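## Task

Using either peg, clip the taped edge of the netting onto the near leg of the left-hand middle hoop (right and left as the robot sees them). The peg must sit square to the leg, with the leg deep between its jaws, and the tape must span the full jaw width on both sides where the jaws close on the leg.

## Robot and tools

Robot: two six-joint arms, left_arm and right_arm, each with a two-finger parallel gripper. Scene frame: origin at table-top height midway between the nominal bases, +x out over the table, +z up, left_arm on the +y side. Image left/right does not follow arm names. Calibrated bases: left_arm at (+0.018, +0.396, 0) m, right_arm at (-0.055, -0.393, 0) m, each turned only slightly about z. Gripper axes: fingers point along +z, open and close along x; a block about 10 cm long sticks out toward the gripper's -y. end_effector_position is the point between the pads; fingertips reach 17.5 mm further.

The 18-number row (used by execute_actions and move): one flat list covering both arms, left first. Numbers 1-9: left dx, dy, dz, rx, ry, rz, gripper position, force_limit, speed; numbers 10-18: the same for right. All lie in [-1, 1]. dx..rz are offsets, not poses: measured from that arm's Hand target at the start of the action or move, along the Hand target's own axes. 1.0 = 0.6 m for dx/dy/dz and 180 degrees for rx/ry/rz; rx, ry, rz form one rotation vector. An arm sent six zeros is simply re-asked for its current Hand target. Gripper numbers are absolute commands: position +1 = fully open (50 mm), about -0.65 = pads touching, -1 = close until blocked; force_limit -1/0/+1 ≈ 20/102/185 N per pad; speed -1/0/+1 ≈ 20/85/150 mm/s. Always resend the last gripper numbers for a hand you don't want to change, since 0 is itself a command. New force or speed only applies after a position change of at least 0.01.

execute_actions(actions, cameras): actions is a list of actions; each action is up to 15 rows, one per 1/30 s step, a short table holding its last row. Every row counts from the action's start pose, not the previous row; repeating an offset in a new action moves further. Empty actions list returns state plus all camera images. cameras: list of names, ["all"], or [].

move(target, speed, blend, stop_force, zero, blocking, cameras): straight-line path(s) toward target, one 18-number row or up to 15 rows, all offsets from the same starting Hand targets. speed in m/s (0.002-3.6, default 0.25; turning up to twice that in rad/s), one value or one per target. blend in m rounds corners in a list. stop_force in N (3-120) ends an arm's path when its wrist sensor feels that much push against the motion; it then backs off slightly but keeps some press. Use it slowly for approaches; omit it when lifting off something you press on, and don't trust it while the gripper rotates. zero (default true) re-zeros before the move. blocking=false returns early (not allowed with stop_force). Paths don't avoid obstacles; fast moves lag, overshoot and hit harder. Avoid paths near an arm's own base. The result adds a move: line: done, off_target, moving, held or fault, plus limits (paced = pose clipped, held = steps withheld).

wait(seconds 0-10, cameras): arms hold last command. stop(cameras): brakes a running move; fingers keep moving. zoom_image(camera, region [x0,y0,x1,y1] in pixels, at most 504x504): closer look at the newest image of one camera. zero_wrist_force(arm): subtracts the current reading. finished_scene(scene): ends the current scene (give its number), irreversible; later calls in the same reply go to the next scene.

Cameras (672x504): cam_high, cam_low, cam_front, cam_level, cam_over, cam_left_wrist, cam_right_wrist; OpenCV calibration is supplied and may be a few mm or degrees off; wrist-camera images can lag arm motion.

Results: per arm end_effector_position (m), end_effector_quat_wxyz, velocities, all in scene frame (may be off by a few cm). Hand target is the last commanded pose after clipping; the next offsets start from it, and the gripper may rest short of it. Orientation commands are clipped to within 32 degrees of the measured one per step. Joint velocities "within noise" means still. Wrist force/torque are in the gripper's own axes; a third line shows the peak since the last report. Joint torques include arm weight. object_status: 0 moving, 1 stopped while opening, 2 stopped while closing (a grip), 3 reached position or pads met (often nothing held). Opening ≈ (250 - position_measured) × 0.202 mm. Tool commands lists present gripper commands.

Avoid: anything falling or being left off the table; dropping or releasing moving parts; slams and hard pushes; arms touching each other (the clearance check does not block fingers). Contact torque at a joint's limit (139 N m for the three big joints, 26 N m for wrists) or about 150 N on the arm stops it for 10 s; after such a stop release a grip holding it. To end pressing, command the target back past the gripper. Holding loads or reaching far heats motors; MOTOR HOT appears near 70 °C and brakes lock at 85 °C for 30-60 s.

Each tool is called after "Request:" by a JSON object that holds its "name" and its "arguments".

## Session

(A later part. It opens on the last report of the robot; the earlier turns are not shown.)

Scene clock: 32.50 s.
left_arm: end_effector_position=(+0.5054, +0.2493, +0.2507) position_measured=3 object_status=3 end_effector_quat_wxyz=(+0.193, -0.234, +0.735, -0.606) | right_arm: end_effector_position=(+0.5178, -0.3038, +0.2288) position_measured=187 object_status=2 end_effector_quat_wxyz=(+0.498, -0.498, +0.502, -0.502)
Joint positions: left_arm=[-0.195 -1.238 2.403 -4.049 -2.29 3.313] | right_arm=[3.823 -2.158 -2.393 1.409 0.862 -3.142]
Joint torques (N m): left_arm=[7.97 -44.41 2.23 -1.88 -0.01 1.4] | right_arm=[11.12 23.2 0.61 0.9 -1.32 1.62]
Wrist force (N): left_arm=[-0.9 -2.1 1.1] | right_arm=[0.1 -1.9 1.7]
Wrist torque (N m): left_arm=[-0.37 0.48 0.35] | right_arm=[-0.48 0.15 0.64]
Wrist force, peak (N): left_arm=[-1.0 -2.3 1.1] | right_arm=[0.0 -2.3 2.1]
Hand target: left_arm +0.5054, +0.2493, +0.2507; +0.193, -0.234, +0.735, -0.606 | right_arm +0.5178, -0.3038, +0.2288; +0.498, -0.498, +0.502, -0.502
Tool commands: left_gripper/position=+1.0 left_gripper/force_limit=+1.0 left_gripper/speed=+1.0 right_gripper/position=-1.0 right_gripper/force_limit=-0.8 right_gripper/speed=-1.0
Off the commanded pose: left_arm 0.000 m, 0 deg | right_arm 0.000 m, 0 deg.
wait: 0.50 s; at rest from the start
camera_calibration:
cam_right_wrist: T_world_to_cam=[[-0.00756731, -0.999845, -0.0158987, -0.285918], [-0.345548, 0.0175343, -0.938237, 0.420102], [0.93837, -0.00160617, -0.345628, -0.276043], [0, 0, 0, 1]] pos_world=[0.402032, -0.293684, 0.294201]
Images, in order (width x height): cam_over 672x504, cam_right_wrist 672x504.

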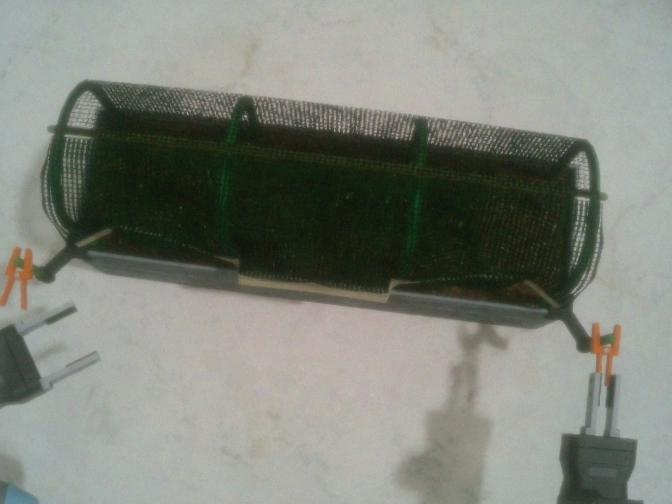

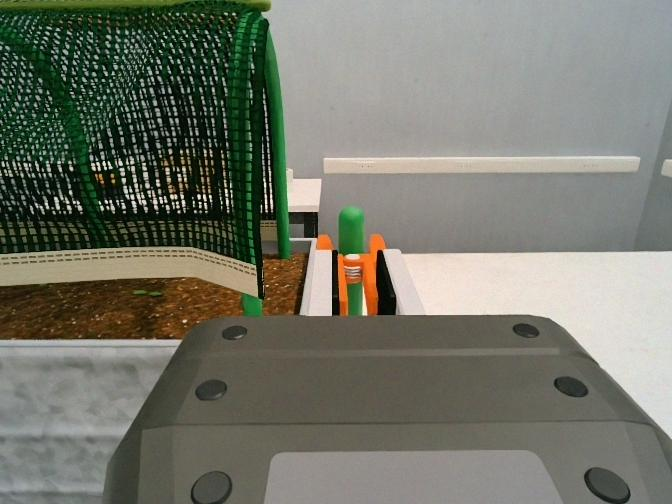

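Request:
{"name": "move", "arguments": {"target": [[0,0,0,0,0,0,1,1,1,0,0,-0.05,0,0,0,-1,-0.8,-1],[0,0,0,0,0,0,1,1,1,0,0,-0.12,0,0,0,-1,-0.8,-1]], "speed": [0.06,0.15], "blend": 0.01, "cameras": ["cam_over","cam_right_wrist"]}}

Request:
{"name": "zoom_image", "arguments": {"camera": "cam_over", "region": [540, 310, 672, 409]}}

Request:
{"name": "zoom_image", "arguments": {"camera": "cam_right_wrist", "region": [280, 200, 440, 320]}}

Scene clock: 34.77 s.
left_arm: end_effector_position=(+0.5054, +0.2493, +0.2507) position_measured=3 object_status=3 end_effector_quat_wxyz=(+0.193, -0.234, +0.735, -0.606) | right_arm: end_effector_position=(+0.4459, -0.3033, +0.2288) position_measured=187 object_status=2 end_effector_quat_wxyz=(+0.498, -0.498, +0.502, -0.502)
Joint positions: left_arm=[-0.195 -1.238 2.403 -4.049 -2.29 3.313] | right_arm=[4.024 -2.137 -2.591 1.586 0.661 -3.142]
Joint torques (N m): left_arm=[8.21 -44.03 1.68 -1 0.36 1.27] | right_arm=[9.31 24.39 -7.86 3.1 -1.47 0]
Wrist force (N): left_arm=[-0.8 -1.9 1.4] | right_arm=[-0.2 -1.6 1.6]
Wrist torque (N m): left_arm=[-0.33 0.47 0.35] | right_arm=[-0.42 0.20 0.70]
Wrist force, peak (N): left_arm=[-0.7 -2.3 1.3] | right_arm=[0.2 -1.7 3.1]
Hand target: left_arm +0.5054, +0.2493, +0.2507; +0.193, -0.234, +0.735, -0.606 | right_arm +0.4458, -0.3033, +0.2288; +0.498, -0.498, +0.502, -0.502
Off the commanded pose: left_arm 0.000 m, 0 deg | right_arm 0.000 m, 0 deg.
move: done
camera_calibration:
cam_right_wrist: T_world_to_cam=[[-0.00757033, -0.999845, -0.0158987, -0.285962], [-0.34567, 0.0175356, -0.938192, 0.395241], [0.938326, -0.00160675, -0.345749, -0.20843], [0, 0, 0, 1]] pos_world=[0.330033, -0.293184, 0.294201]
Images, in order (width x height): cam_over 672x504, cam_right_wrist 672x504.

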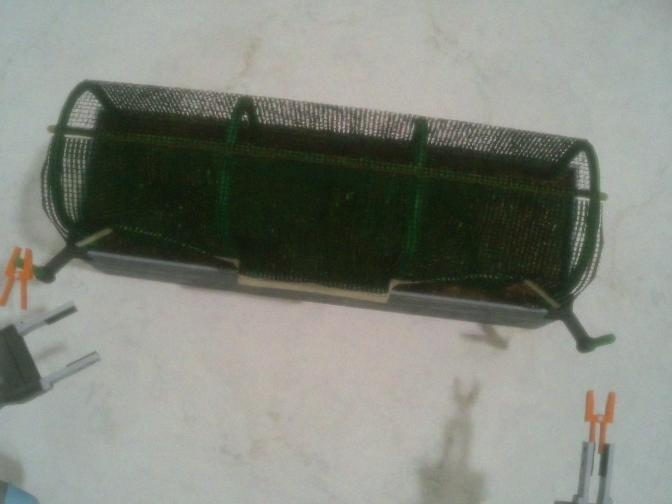

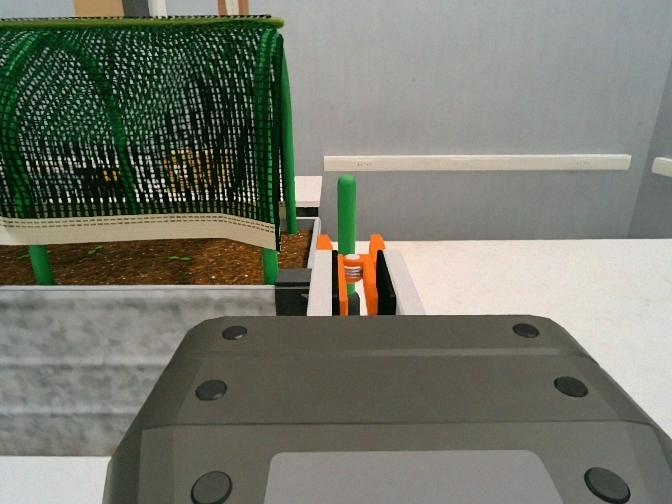

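Scaled by 3.818 from the camera's 672x504 image, which has a finer 960x720 frame.

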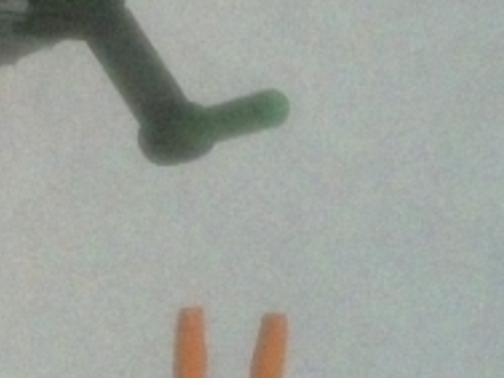

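Scaled by 3.150 from the camera's 672x504 image, which has a finer 960x720 frame.

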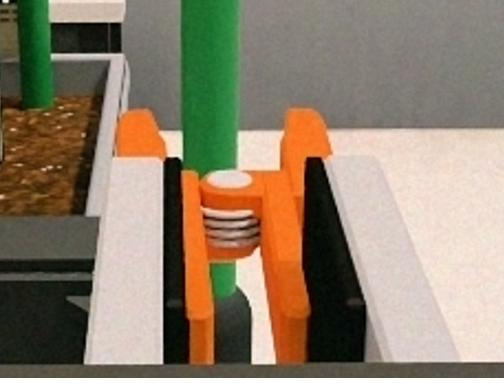

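Request:
{"name": "execute_actions", "arguments": {"actions": [[[0,0,0,0,0,0,1,1,1,0,0,0,0,0,0,-0.98,-0.6,-1]]], "cameras": []}}

Request:
{"name": "move", "arguments": {"target": [0,0,0,0,0,0,1,1,1,-0.6623,0.0367,0.0775,0,-0.0044,0,-0.98,-0.6,-1], "speed": 0.3, "cameras": ["all"]}}

Scene clock: 38.77 s.
left_arm: end_effector_position=(+0.5054, +0.2493, +0.2507) position_measured=3 object_status=3 end_effector_quat_wxyz=(+0.193, -0.234, +0.735, -0.606) | right_arm: end_effector_position=(+0.4458, -0.3033, +0.2288) position_measured=195 object_status=2 end_effector_quat_wxyz=(+0.498, -0.498, +0.502, -0.502)
Joint positions: left_arm=[-0.195 -1.238 2.403 -4.049 -2.29 3.313] | right_arm=[4.024 -2.137 -2.591 1.586 0.661 -3.142]
Joint torques (N m): left_arm=[6.3 -43.38 2.7 -0.74 1.11 1.33] | right_arm=[11.35 32.56 -6.87 2.56 -0.9 0.54]
Wrist force (N): left_arm=[-0.8 -2.0 1.0] | right_arm=[-0.4 -1.9 1.7]
Wrist torque (N m): left_arm=[-0.36 0.46 0.34] | right_arm=[-0.45 0.22 0.70]
Wrist force, peak (N): left_arm=[-0.9 -2.2 1.4] | right_arm=[0.3 -2.3 2.1]
Hand target: left_arm +0.5054, +0.2493, +0.2507; +0.193, -0.234, +0.735, -0.606 | right_arm +0.4458, -0.3033, +0.2288; +0.498, -0.498, +0.502, -0.502
Off the commanded pose: left_arm 0.000 m, 0 deg | right_arm 0.000 m, 0 deg.
No camera images: "cameras" was empty.

Scene clock: 40.63 s.
left_arm: end_effector_position=(+0.5054, +0.2493, +0.2507) position_measured=3 object_status=3 end_effector_quat_wxyz=(+0.193, -0.234, +0.735, -0.606) | right_arm: end_effector_position=(+0.4948, +0.0937, +0.2068) position_measured=195 object_status=2 end_effector_quat_wxyz=(+0.502, -0.502, +0.498, -0.498)
Joint positions: left_arm=[-0.195 -1.238 2.403 -4.049 -2.29 3.313] | right_arm=[4.389 -2.457 -1.658 0.973 0.31 -3.142]
Joint torques (N m): left_arm=[6.1 -44.01 2 -0.52 1.39 1.1] | right_arm=[-6.38 40.45 22.12 -0.83 1.29 0.52]
Wrist force (N): left_arm=[-0.5 -2.1 1.3] | right_arm=[0.1 -2.3 2.0]
Wrist torque (N m): left_arm=[-0.38 0.43 0.35] | right_arm=[-0.52 0.14 0.52]
Wrist force, peak (N): left_arm=[-0.9 -2.3 1.2] | right_arm=[3.8 -2.1 1.8]
Hand target: left_arm +0.5054, +0.2493, +0.2507; +0.193, -0.234, +0.735, -0.606 | right_arm +0.4948, +0.0937, +0.2068; +0.502, -0.502, +0.498, -0.498
Off the commanded pose: left_arm 0.000 m, 0 deg | right_arm 0.000 m, 0 deg.
move: done
camera_calibration:
cam_left_wrist: T_world_to_cam=[[-0.811308, -0.584421, -0.0152304, 0.567434], [-0.298311, 0.436247, -0.84894, 0.271249], [0.502782, -0.684208, -0.52827, 0.182988], [0, 0, 0, 1]] pos_world=[0.449278, 0.33849, 0.335583]
cam_right_wrist: T_world_to_cam=[[0.00625161, -0.99985, -0.0161454, 0.104225], [-0.345773, 0.0129884, -0.938228, 0.385076], [0.938297, 0.0114481, -0.34564, -0.262615], [0, 0, 0, 1]] pos_world=[0.378909, 0.102214, 0.272202]

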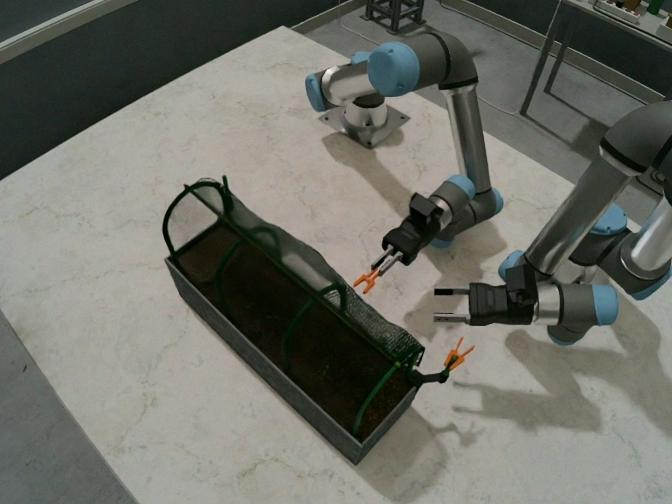

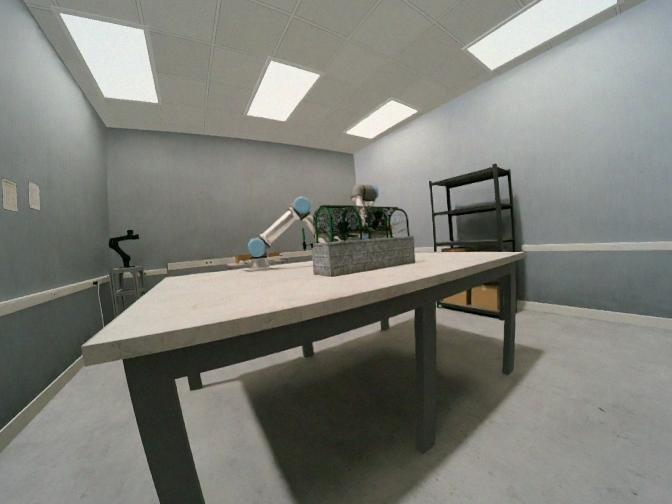

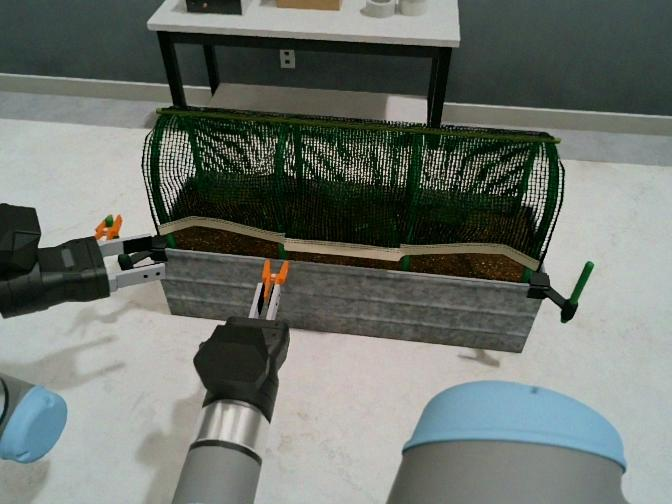

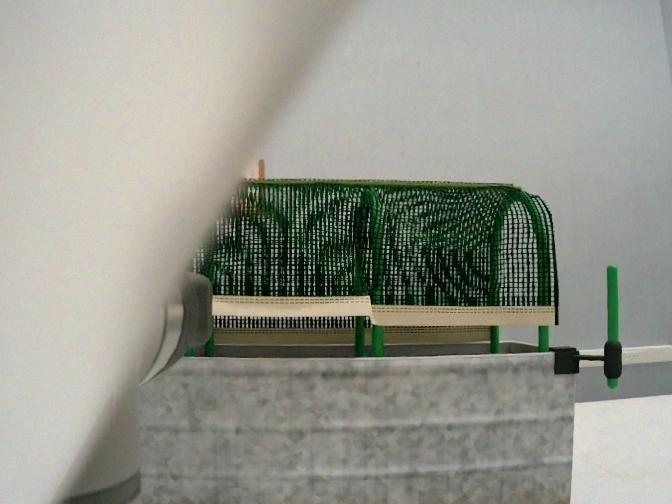

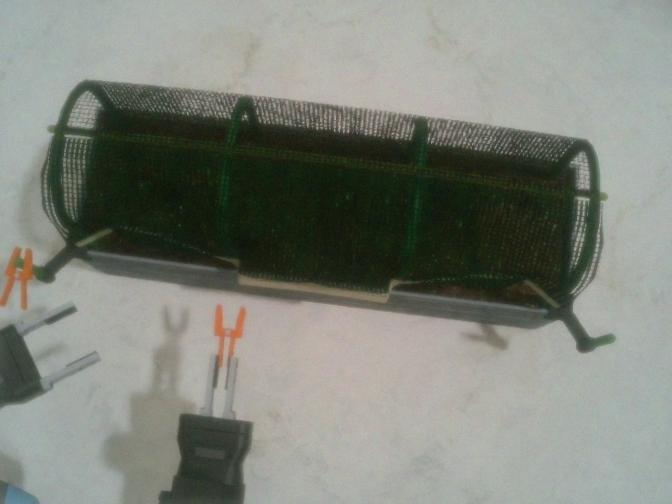

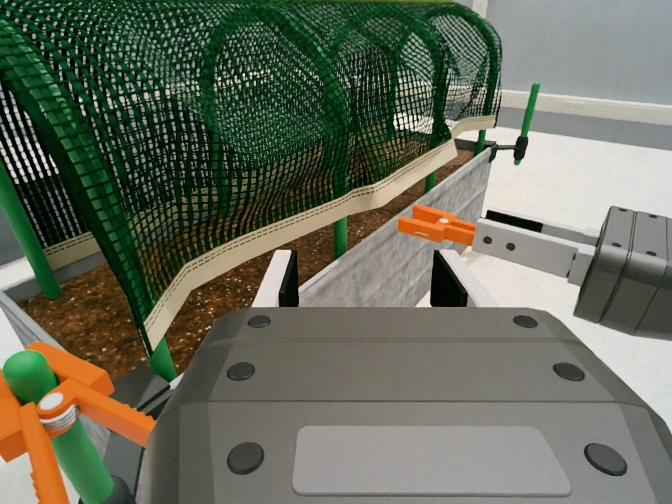

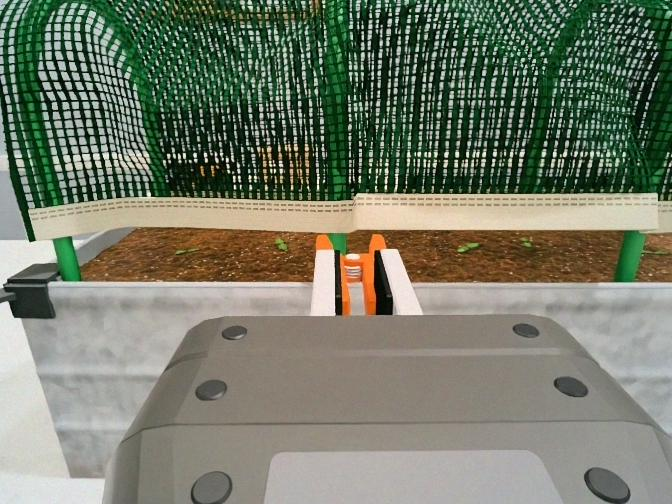

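Request:
{"name": "zoom_image", "arguments": {"camera": "cam_right_wrist", "region": [270, 170, 430, 290]}}

Request:
{"name": "zoom_image", "arguments": {"camera": "cam_over", "region": [180, 230, 320, 335]}}

Request:
{"name": "zoom_image", "arguments": {"camera": "cam_front", "region": [220, 215, 340, 305]}}

Request:
{"name": "zoom_image", "arguments": {"camera": "cam_left_wrist", "region": [310, 140, 510, 290]}}

Request:
{"name": "zoom_image", "arguments": {"camera": "cam_level", "region": [150, 260, 310, 380]}}

Scaled by 3.150 from the camera's 672x504 image, which has a finer 960x720 frame.

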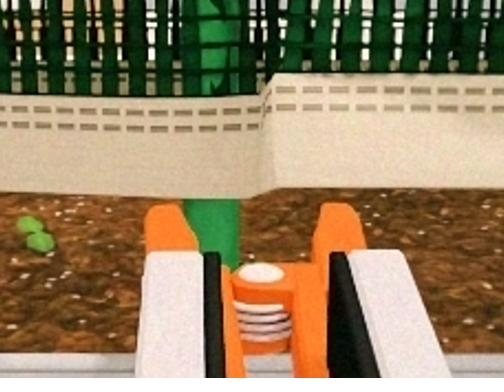

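Scaled by 3.600 from the camera's 672x504 image, which has a finer 960x720 frame.

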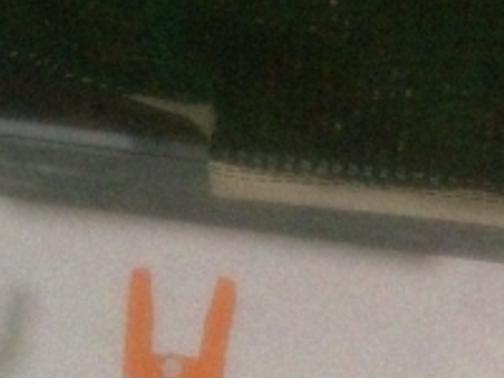

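Scaled by 4.200 from the camera's 672x504 image, which has a finer 960x720 frame.

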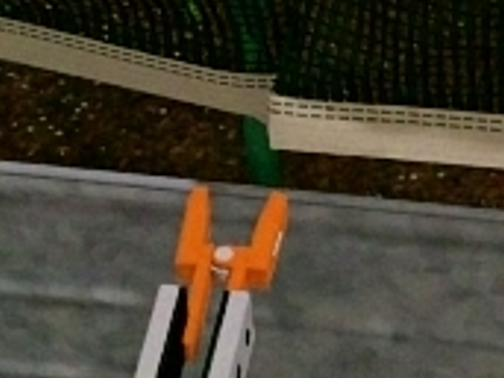

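Scaled by 2.520 from the camera's 672x504 image, which has a finer 960x720 frame.

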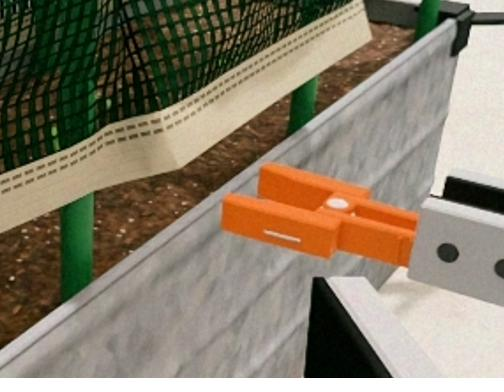

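Scaled by 3.150 from the camera's 672x504 image, which has a finer 960x720 frame.

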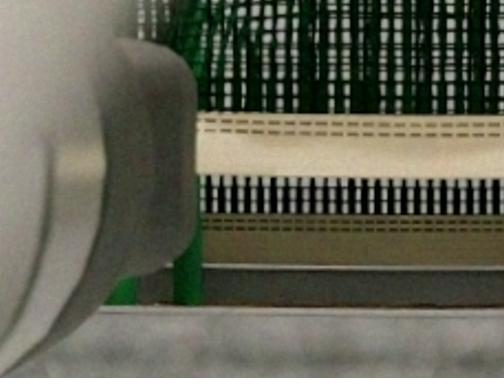

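Request:
{"name": "move", "arguments": {"target": [0,0,0,0,0,0,1,1,1,-0.0088,-0.0037,0.025,0,0,0,-0.98,-0.6,-1], "speed": 0.08, "cameras": ["cam_front","cam_over","cam_left_wrist","cam_right_wrist","cam_level"]}}

Request:
{"name": "zoom_image", "arguments": {"camera": "cam_right_wrist", "region": [290, 180, 400, 270]}}

Request:
{"name": "zoom_image", "arguments": {"camera": "cam_left_wrist", "region": [310, 170, 430, 260]}}

Request:
{"name": "zoom_image", "arguments": {"camera": "cam_front", "region": [240, 220, 320, 280]}}

Request:
{"name": "zoom_image", "arguments": {"camera": "cam_over", "region": [190, 240, 290, 315]}}

Scene clock: 48.07 s.
left_arm: end_effector_position=(+0.5054, +0.2493, +0.2507) position_measured=3 object_status=3 end_effector_quat_wxyz=(+0.193, -0.234, +0.735, -0.606) | right_arm: end_effector_position=(+0.5099, +0.0991, +0.2089) position_measured=195 object_status=2 end_effector_quat_wxyz=(+0.502, -0.502, +0.498, -0.498) end_effector_velocity=(-0.001, -0.001, -0.001) end_effector_angular_velocity=(-0.001, +0.000, +0.000)
Joint positions: left_arm=[-0.195 -1.238 2.403 -4.049 -2.29 3.313] | right_arm=[4.366 -2.47 -1.616 0.944 0.333 -3.142]
Joint velocities: left_arm=[within noise] | right_arm=[0.002 0 -0.005 0.004 -0.002 0]
Joint torques (N m): left_arm=[5.39 -43.55 2.4 -0.66 1.66 0.97] | right_arm=[12 56.38 5.21 2.26 -1.68 1.06]
Wrist force (N): left_arm=[-0.8 -2.1 1.2] | right_arm=[0.4 -2.3 2.0]
Wrist torque (N m): left_arm=[-0.37 0.48 0.35] | right_arm=[-0.54 0.08 0.53]
Wrist force, peak (N): left_arm=[-0.7 -2.5 1.2] | right_arm=[0.1 -2.3 2.5]
Hand target: left_arm +0.5054, +0.2493, +0.2507; +0.193, -0.234, +0.735, -0.606 | right_arm +0.5098, +0.0991, +0.2090; +0.502, -0.502, +0.498, -0.498
Off the commanded pose: left_arm 0.000 m, 0 deg | right_arm 0.000 m, 0 deg.
move: done
camera_calibration:
cam_left_wrist: T_world_to_cam=[[-0.811308, -0.584421, -0.0152304, 0.567434], [-0.298311, 0.436247, -0.84894, 0.271249], [0.502782, -0.684208, -0.52827, 0.182988], [0, 0, 0, 1]] pos_world=[0.449278, 0.33849, 0.335583]
cam_right_wrist: T_world_to_cam=[[0.00607687, -0.999857, -0.0157586, 0.109529], [-0.345858, 0.0126848, -0.938201, 0.392256], [0.938267, 0.0111516, -0.345732, -0.276052], [0, 0, 0, 1]] pos_world=[0.39401, 0.107616, 0.274301]
Images, in order (width x height): cam_front 672x504, cam_level 672x504, cam_over 672x504, cam_left_wrist 672x504, cam_right_wrist 672x504.

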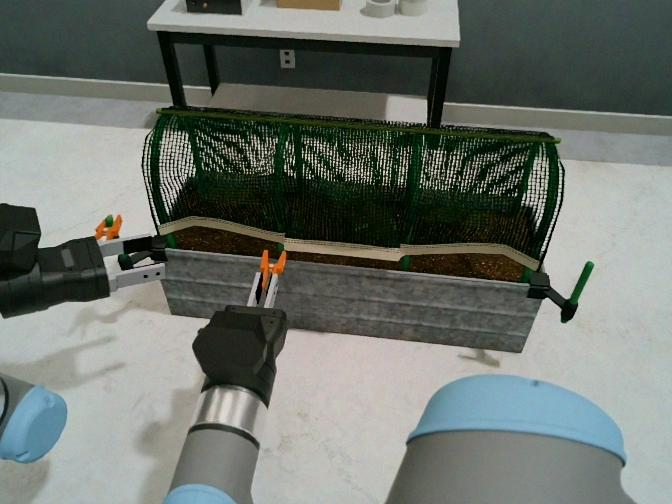

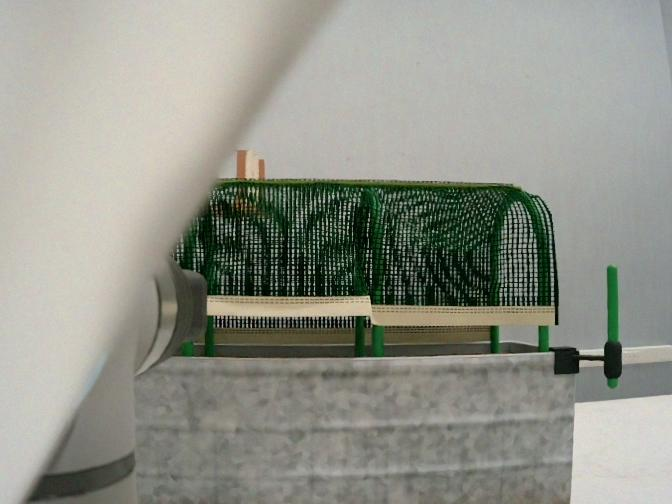

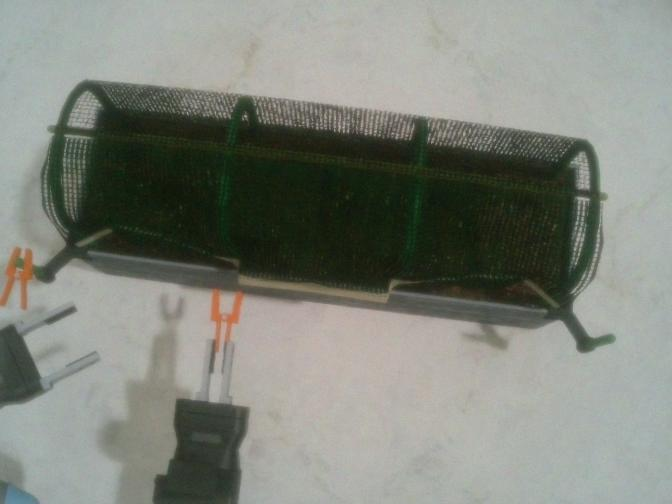

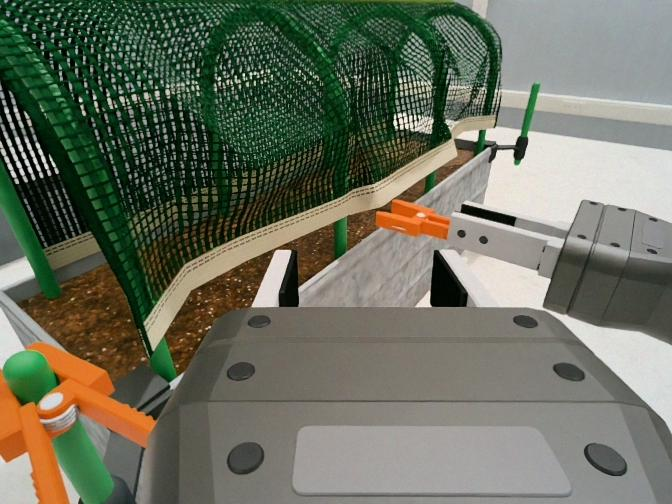

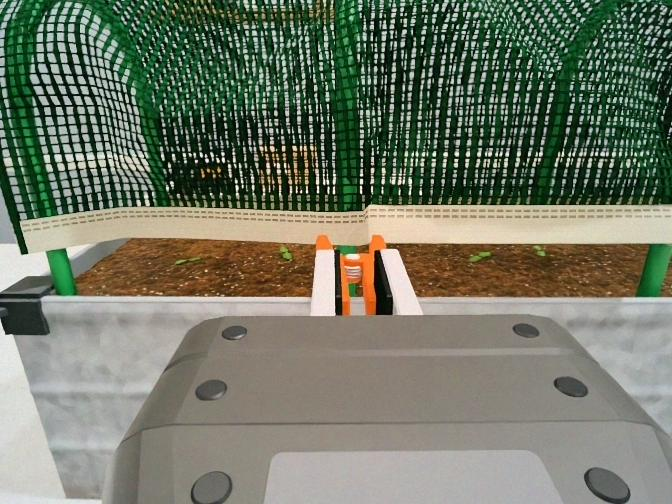

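Scaled by 4.582 from the camera's 672x504 image, which has a finer 960x720 frame.

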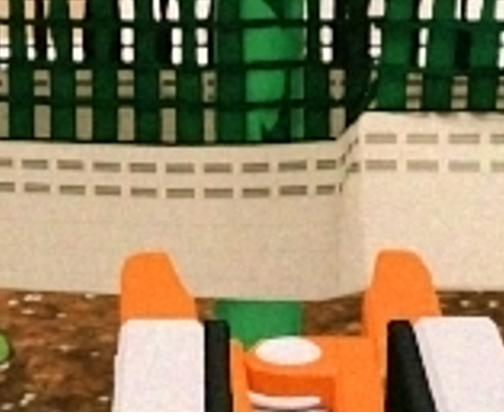

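Scaled by 4.200 from the camera's 672x504 image, which has a finer 960x720 frame.

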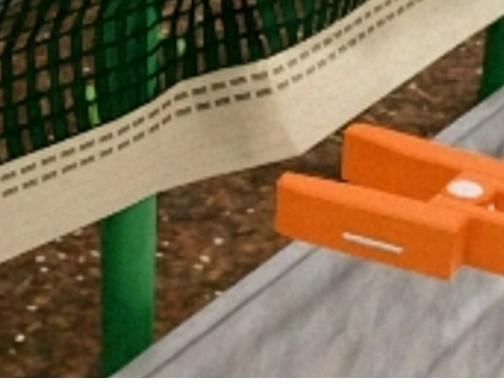

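Scaled by 6.300 from the camera's 672x504 image, which has a finer 960x720 frame.

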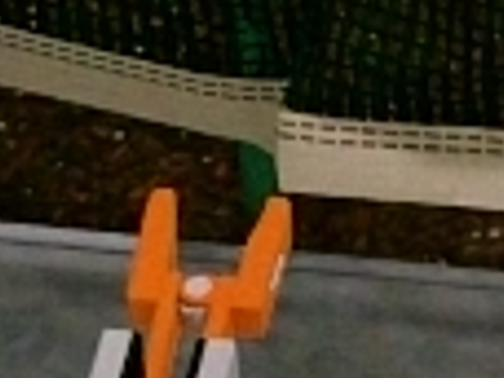

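Scaled by 5.040 from the camera's 672x504 image, which has a finer 960x720 frame.

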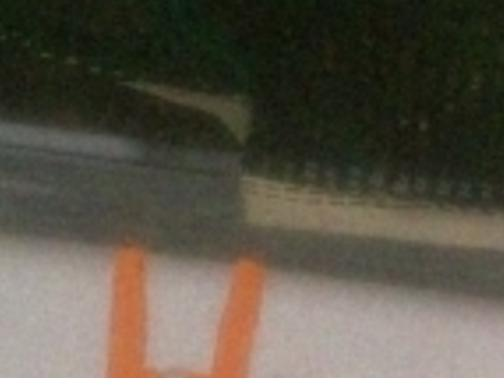

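Request:
{"name": "move", "arguments": {"target": [0,0,0,0,0,0,1,1,1,0,0,0.025,0,0,0,-0.98,-0.6,-1], "speed": 0.05, "cameras": ["cam_front","cam_over","cam_left_wrist","cam_right_wrist"]}}

Request:
{"name": "zoom_image", "arguments": {"camera": "cam_right_wrist", "region": [290, 180, 400, 270]}}

Request:
{"name": "zoom_image", "arguments": {"camera": "cam_left_wrist", "region": [310, 170, 430, 260]}}

Request:
{"name": "zoom_image", "arguments": {"camera": "cam_front", "region": [240, 220, 320, 280]}}

Request:
{"name": "zoom_image", "arguments": {"camera": "cam_over", "region": [190, 240, 290, 315]}}

Scene clock: 56.80 s.
left_arm: end_effector_position=(+0.5054, +0.2493, +0.2507) position_measured=3 object_status=3 end_effector_quat_wxyz=(+0.193, -0.234, +0.735, -0.606) | right_arm: end_effector_position=(+0.5250, +0.0992, +0.2090) position_measured=195 object_status=2 end_effector_quat_wxyz=(+0.502, -0.502, +0.498, -0.498) end_effector_velocity=(-0.002, -0.001, +0.000) end_effector_angular_velocity=(+0.000, +0.000, -0.002)
Joint positions: left_arm=[-0.195 -1.238 2.403 -4.049 -2.29 3.313] | right_arm=[4.341 -2.482 -1.587 0.927 0.358 -3.142]
Joint velocities: left_arm=[within noise] | right_arm=[0.003 0.002 -0.004 0.003 -0.005 0]
Joint torques (N m): left_arm=[6.74 -43.37 2.43 -0.6 1.5 0.89] | right_arm=[11.08 56.01 6.49 2.28 -1.47 1.43]
Wrist force (N): left_arm=[-0.8 -1.9 1.1] | right_arm=[0.3 -1.9 2.1]
Wrist torque (N m): left_arm=[-0.35 0.47 0.35] | right_arm=[-0.48 0.10 0.55]
Wrist force, peak (N): left_arm=[-0.7 -2.4 1.3] | right_arm=[0.1 -2.3 2.7]
Hand target: left_arm +0.5054, +0.2493, +0.2507; +0.193, -0.234, +0.735, -0.606 | right_arm +0.5248, +0.0992, +0.2090; +0.502, -0.502, +0.498, -0.498
Off the commanded pose: left_arm 0.000 m, 0 deg | right_arm 0.000 m, 0 deg.
move: done
camera_calibration:
cam_left_wrist: T_world_to_cam=[[-0.811308, -0.584421, -0.0152304, 0.567434], [-0.298311, 0.436247, -0.84894, 0.271249], [0.502782, -0.684208, -0.52827, 0.182988], [0, 0, 0, 1]] pos_world=[0.449278, 0.33849, 0.335583]
cam_right_wrist: T_world_to_cam=[[0.00617028, -0.999856, -0.0157943, 0.109509], [-0.345859, 0.012686, -0.938201, 0.397443], [0.938266, 0.0112515, -0.345731, -0.290137], [0, 0, 0, 1]] pos_world=[0.409009, 0.107716, 0.274301]
Images, in order (width x height): cam_front 672x504, cam_over 672x504, cam_left_wrist 672x504, cam_right_wrist 672x504.

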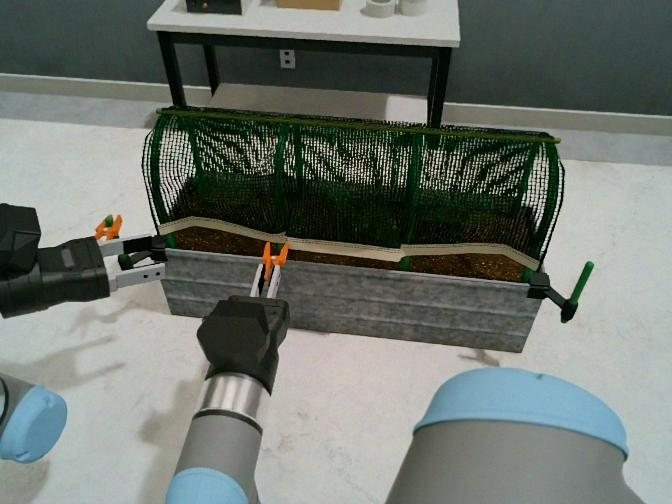

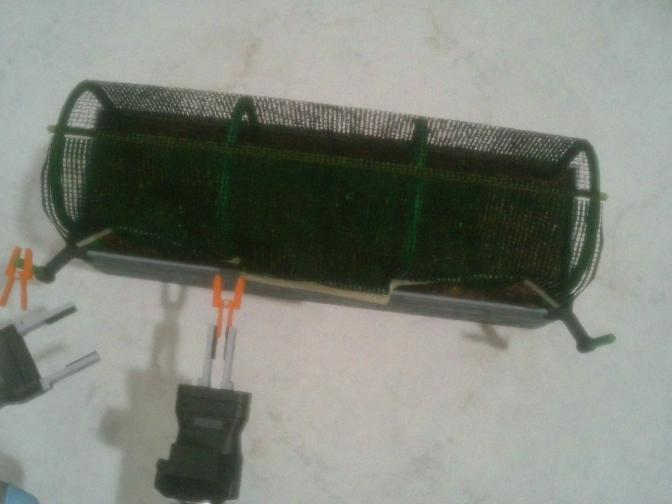

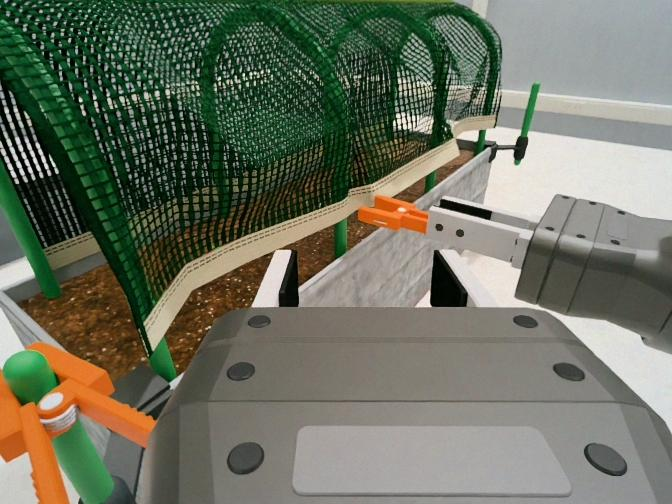

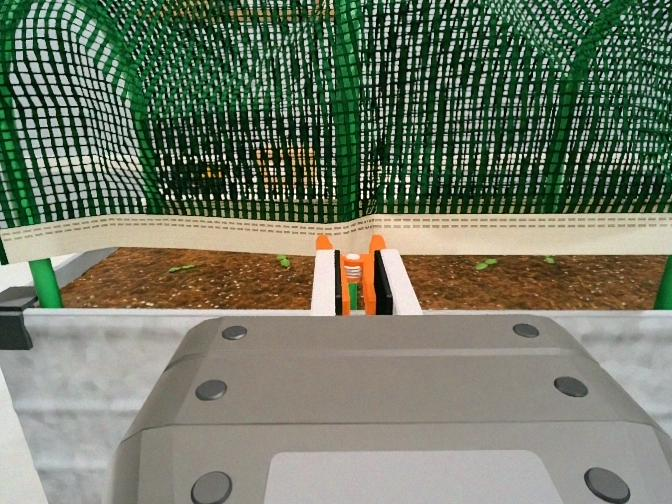

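Scaled by 4.582 from the camera's 672x504 image, which has a finer 960x720 frame.

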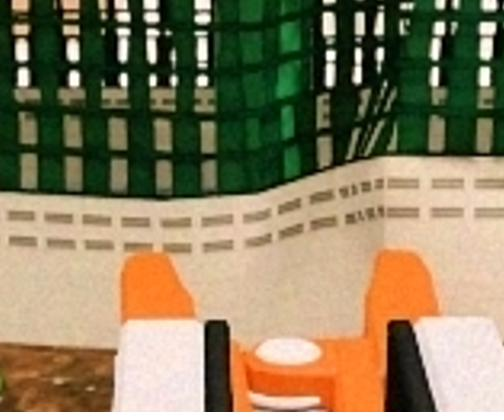

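Scaled by 4.200 from the camera's 672x504 image, which has a finer 960x720 frame.

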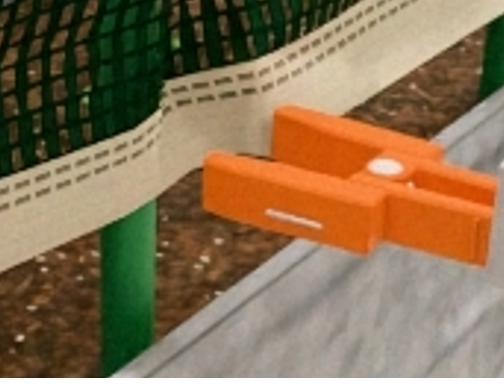

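Scaled by 6.300 from the camera's 672x504 image, which has a finer 960x720 frame.

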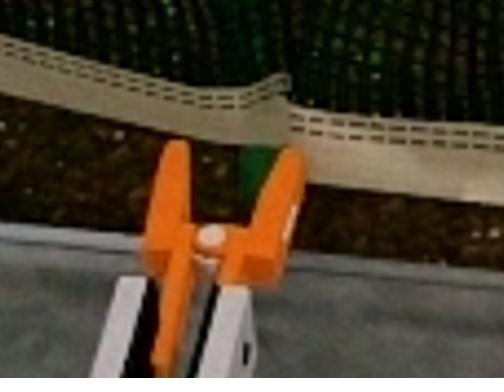

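Scaled by 5.040 from the camera's 672x504 image, which has a finer 960x720 frame.

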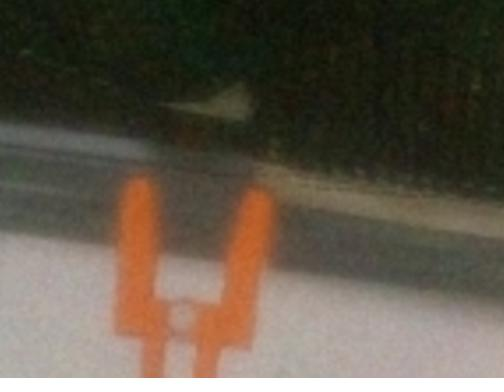

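Request:
{"name": "zoom_image", "arguments": {"camera": "cam_left_wrist", "region": [325, 180, 405, 240]}}

Request:
{"name": "zoom_image", "arguments": {"camera": "cam_right_wrist", "region": [305, 200, 395, 267]}}

Request:
{"name": "zoom_image", "arguments": {"camera": "cam_front", "region": [250, 225, 302, 264]}}

Scaled by 6.300 from the camera's 672x504 image, which has a finer 960x720 frame.

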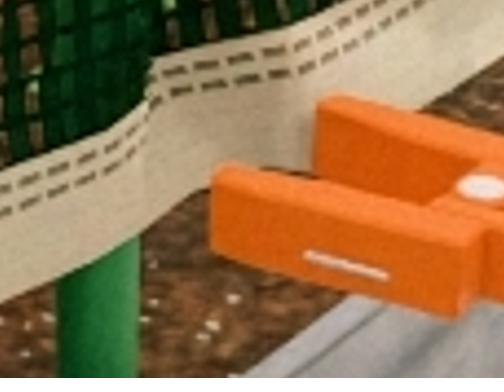

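Scaled by 5.600 from the camera's 672x504 image, which has a finer 960x720 frame.

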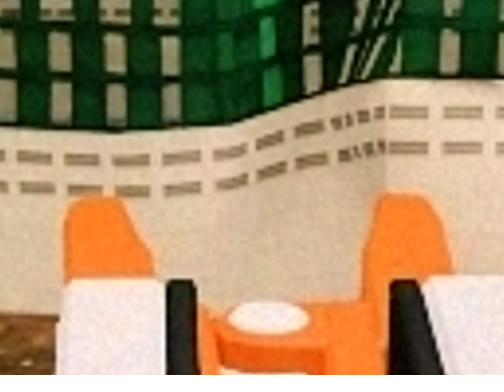

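Scaled by 9.692 from the camera's 672x504 image, which has a finer 960x720 frame.

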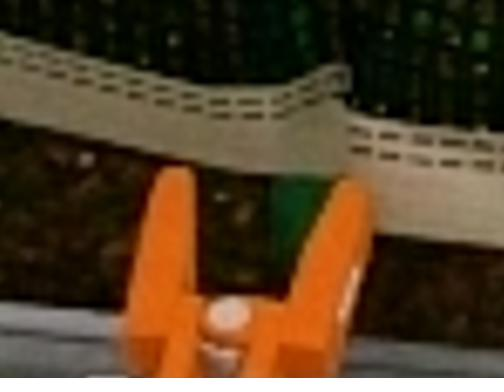

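Request:
{"name": "move", "arguments": {"target": [[0,0,0,0,0,0,1,1,1,0,0,-0.012,0,0,0,-0.98,-0.6,-1],[0,0,0,0,0,0,1,1,1,0,0.0055,-0.01,0,0,0,-0.98,-0.6,-1],[0,0,0,0,0,0,1,1,1,0,0.0055,0.015,0,0,0,-0.98,-0.6,-1]], "speed": 0.06, "blend": [0.002,0.002,0], "cameras": ["cam_front","cam_over","cam_left_wrist","cam_right_wrist"]}}

Request:
{"name": "zoom_image", "arguments": {"camera": "cam_left_wrist", "region": [325, 180, 405, 240]}}

Request:
{"name": "zoom_image", "arguments": {"camera": "cam_right_wrist", "region": [305, 200, 395, 267]}}

Request:
{"name": "zoom_image", "arguments": {"camera": "cam_front", "region": [250, 225, 302, 264]}}

Request:
{"name": "zoom_image", "arguments": {"camera": "cam_over", "region": [200, 240, 280, 300]}}

Scene clock: 77.30 s.
left_arm: end_effector_position=(+0.5054, +0.2493, +0.2507) position_measured=3 object_status=3 end_effector_quat_wxyz=(+0.193, -0.234, +0.735, -0.606) | right_arm: end_effector_position=(+0.5339, +0.0993, +0.2056) position_measured=195 object_status=2 end_effector_quat_wxyz=(+0.502, -0.502, +0.498, -0.498)
Joint positions: left_arm=[-0.195 -1.238 2.403 -4.049 -2.29 3.313] | right_arm=[4.326 -2.495 -1.568 0.922 0.372 -3.142]
Joint torques (N m): left_arm=[5.61 -43.76 1.68 -0.69 1.58 1.13] | right_arm=[11.34 60.87 6.77 2.62 -1.39 -0.48]
Wrist force (N): left_arm=[-0.6 -2.1 1.4] | right_arm=[0.0 -2.3 2.0]
Wrist torque (N m): left_arm=[-0.36 0.44 0.35] | right_arm=[-0.52 0.15 0.54]
Wrist force, peak (N): left_arm=[-1.0 -2.3 1.3] | right_arm=[-0.1 -2.3 3.1]
Hand target: left_arm +0.5054, +0.2493, +0.2507; +0.193, -0.234, +0.735, -0.606 | right_arm +0.5338, +0.0993, +0.2057; +0.502, -0.502, +0.498, -0.498
Off the commanded pose: left_arm 0.000 m, 0 deg | right_arm 0.000 m, 0 deg.
move: done; blend cut to 0.0018 m at target 1, 0.0018 m at target 2
camera_calibration:
cam_left_wrist: T_world_to_cam=[[-0.811308, -0.584421, -0.0152304, 0.567434], [-0.298311, 0.436247, -0.84894, 0.271249], [0.502782, -0.684208, -0.52827, 0.182988], [0, 0, 0, 1]] pos_world=[0.449278, 0.33849, 0.335583]
cam_right_wrist: T_world_to_cam=[[0.00607687, -0.999857, -0.0157586, 0.109531], [-0.345858, 0.0126848, -0.938201, 0.397458], [0.938267, 0.0111516, -0.345732, -0.299713], [0, 0, 0, 1]] pos_world=[0.41801, 0.107816, 0.271001]
Images, in order (width x height): cam_front 672x504, cam_over 672x504, cam_left_wrist 672x504, cam_right_wrist 672x504.

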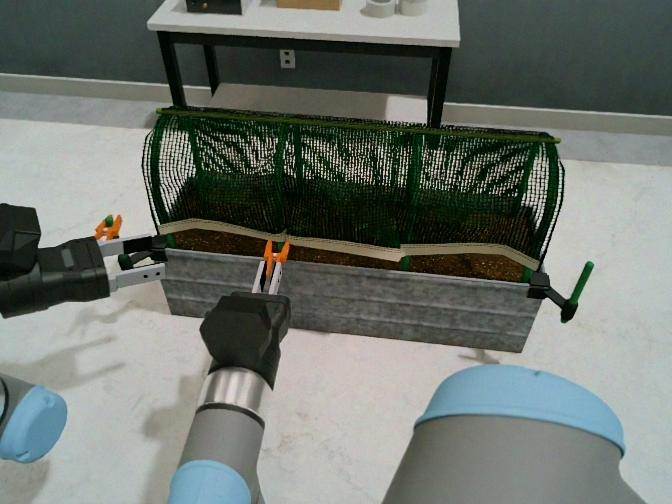

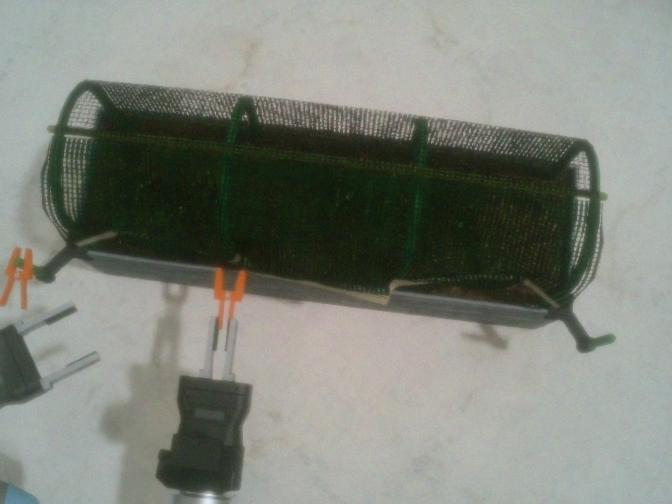

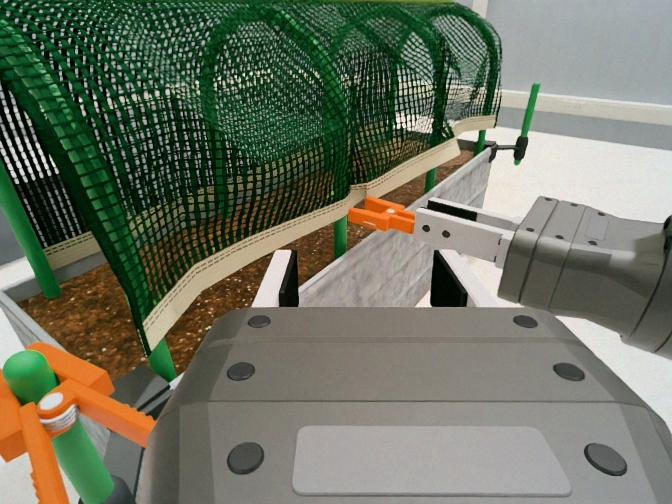

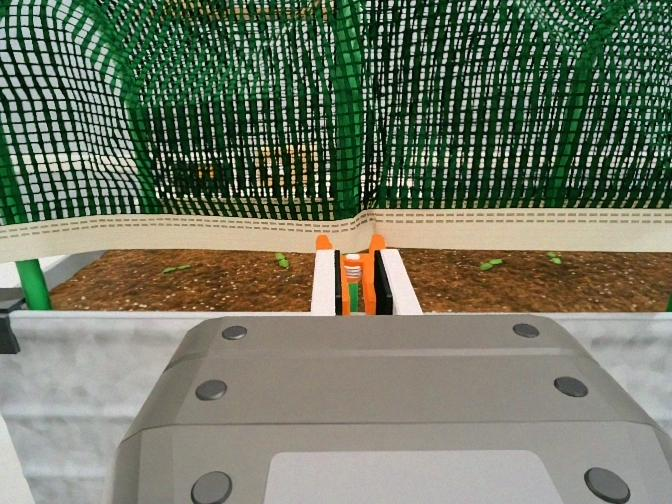

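Scaled by 6.300 from the camera's 672x504 image, which has a finer 960x720 frame.

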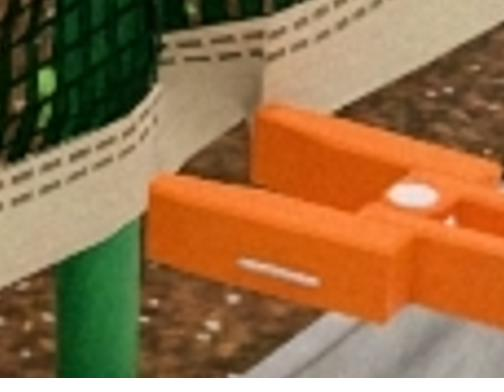

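Scaled by 5.600 from the camera's 672x504 image, which has a finer 960x720 frame.

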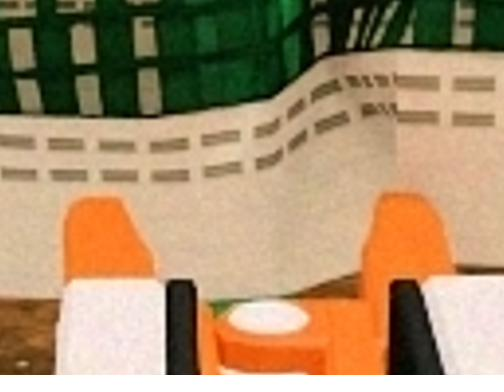

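Scaled by 9.692 from the camera's 672x504 image, which has a finer 960x720 frame.

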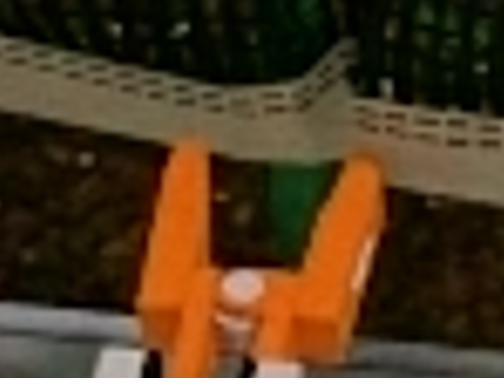

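Scaled by 6.300 from the camera's 672x504 image, which has a finer 960x720 frame.

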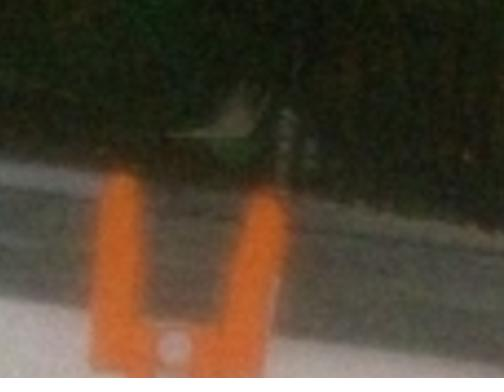

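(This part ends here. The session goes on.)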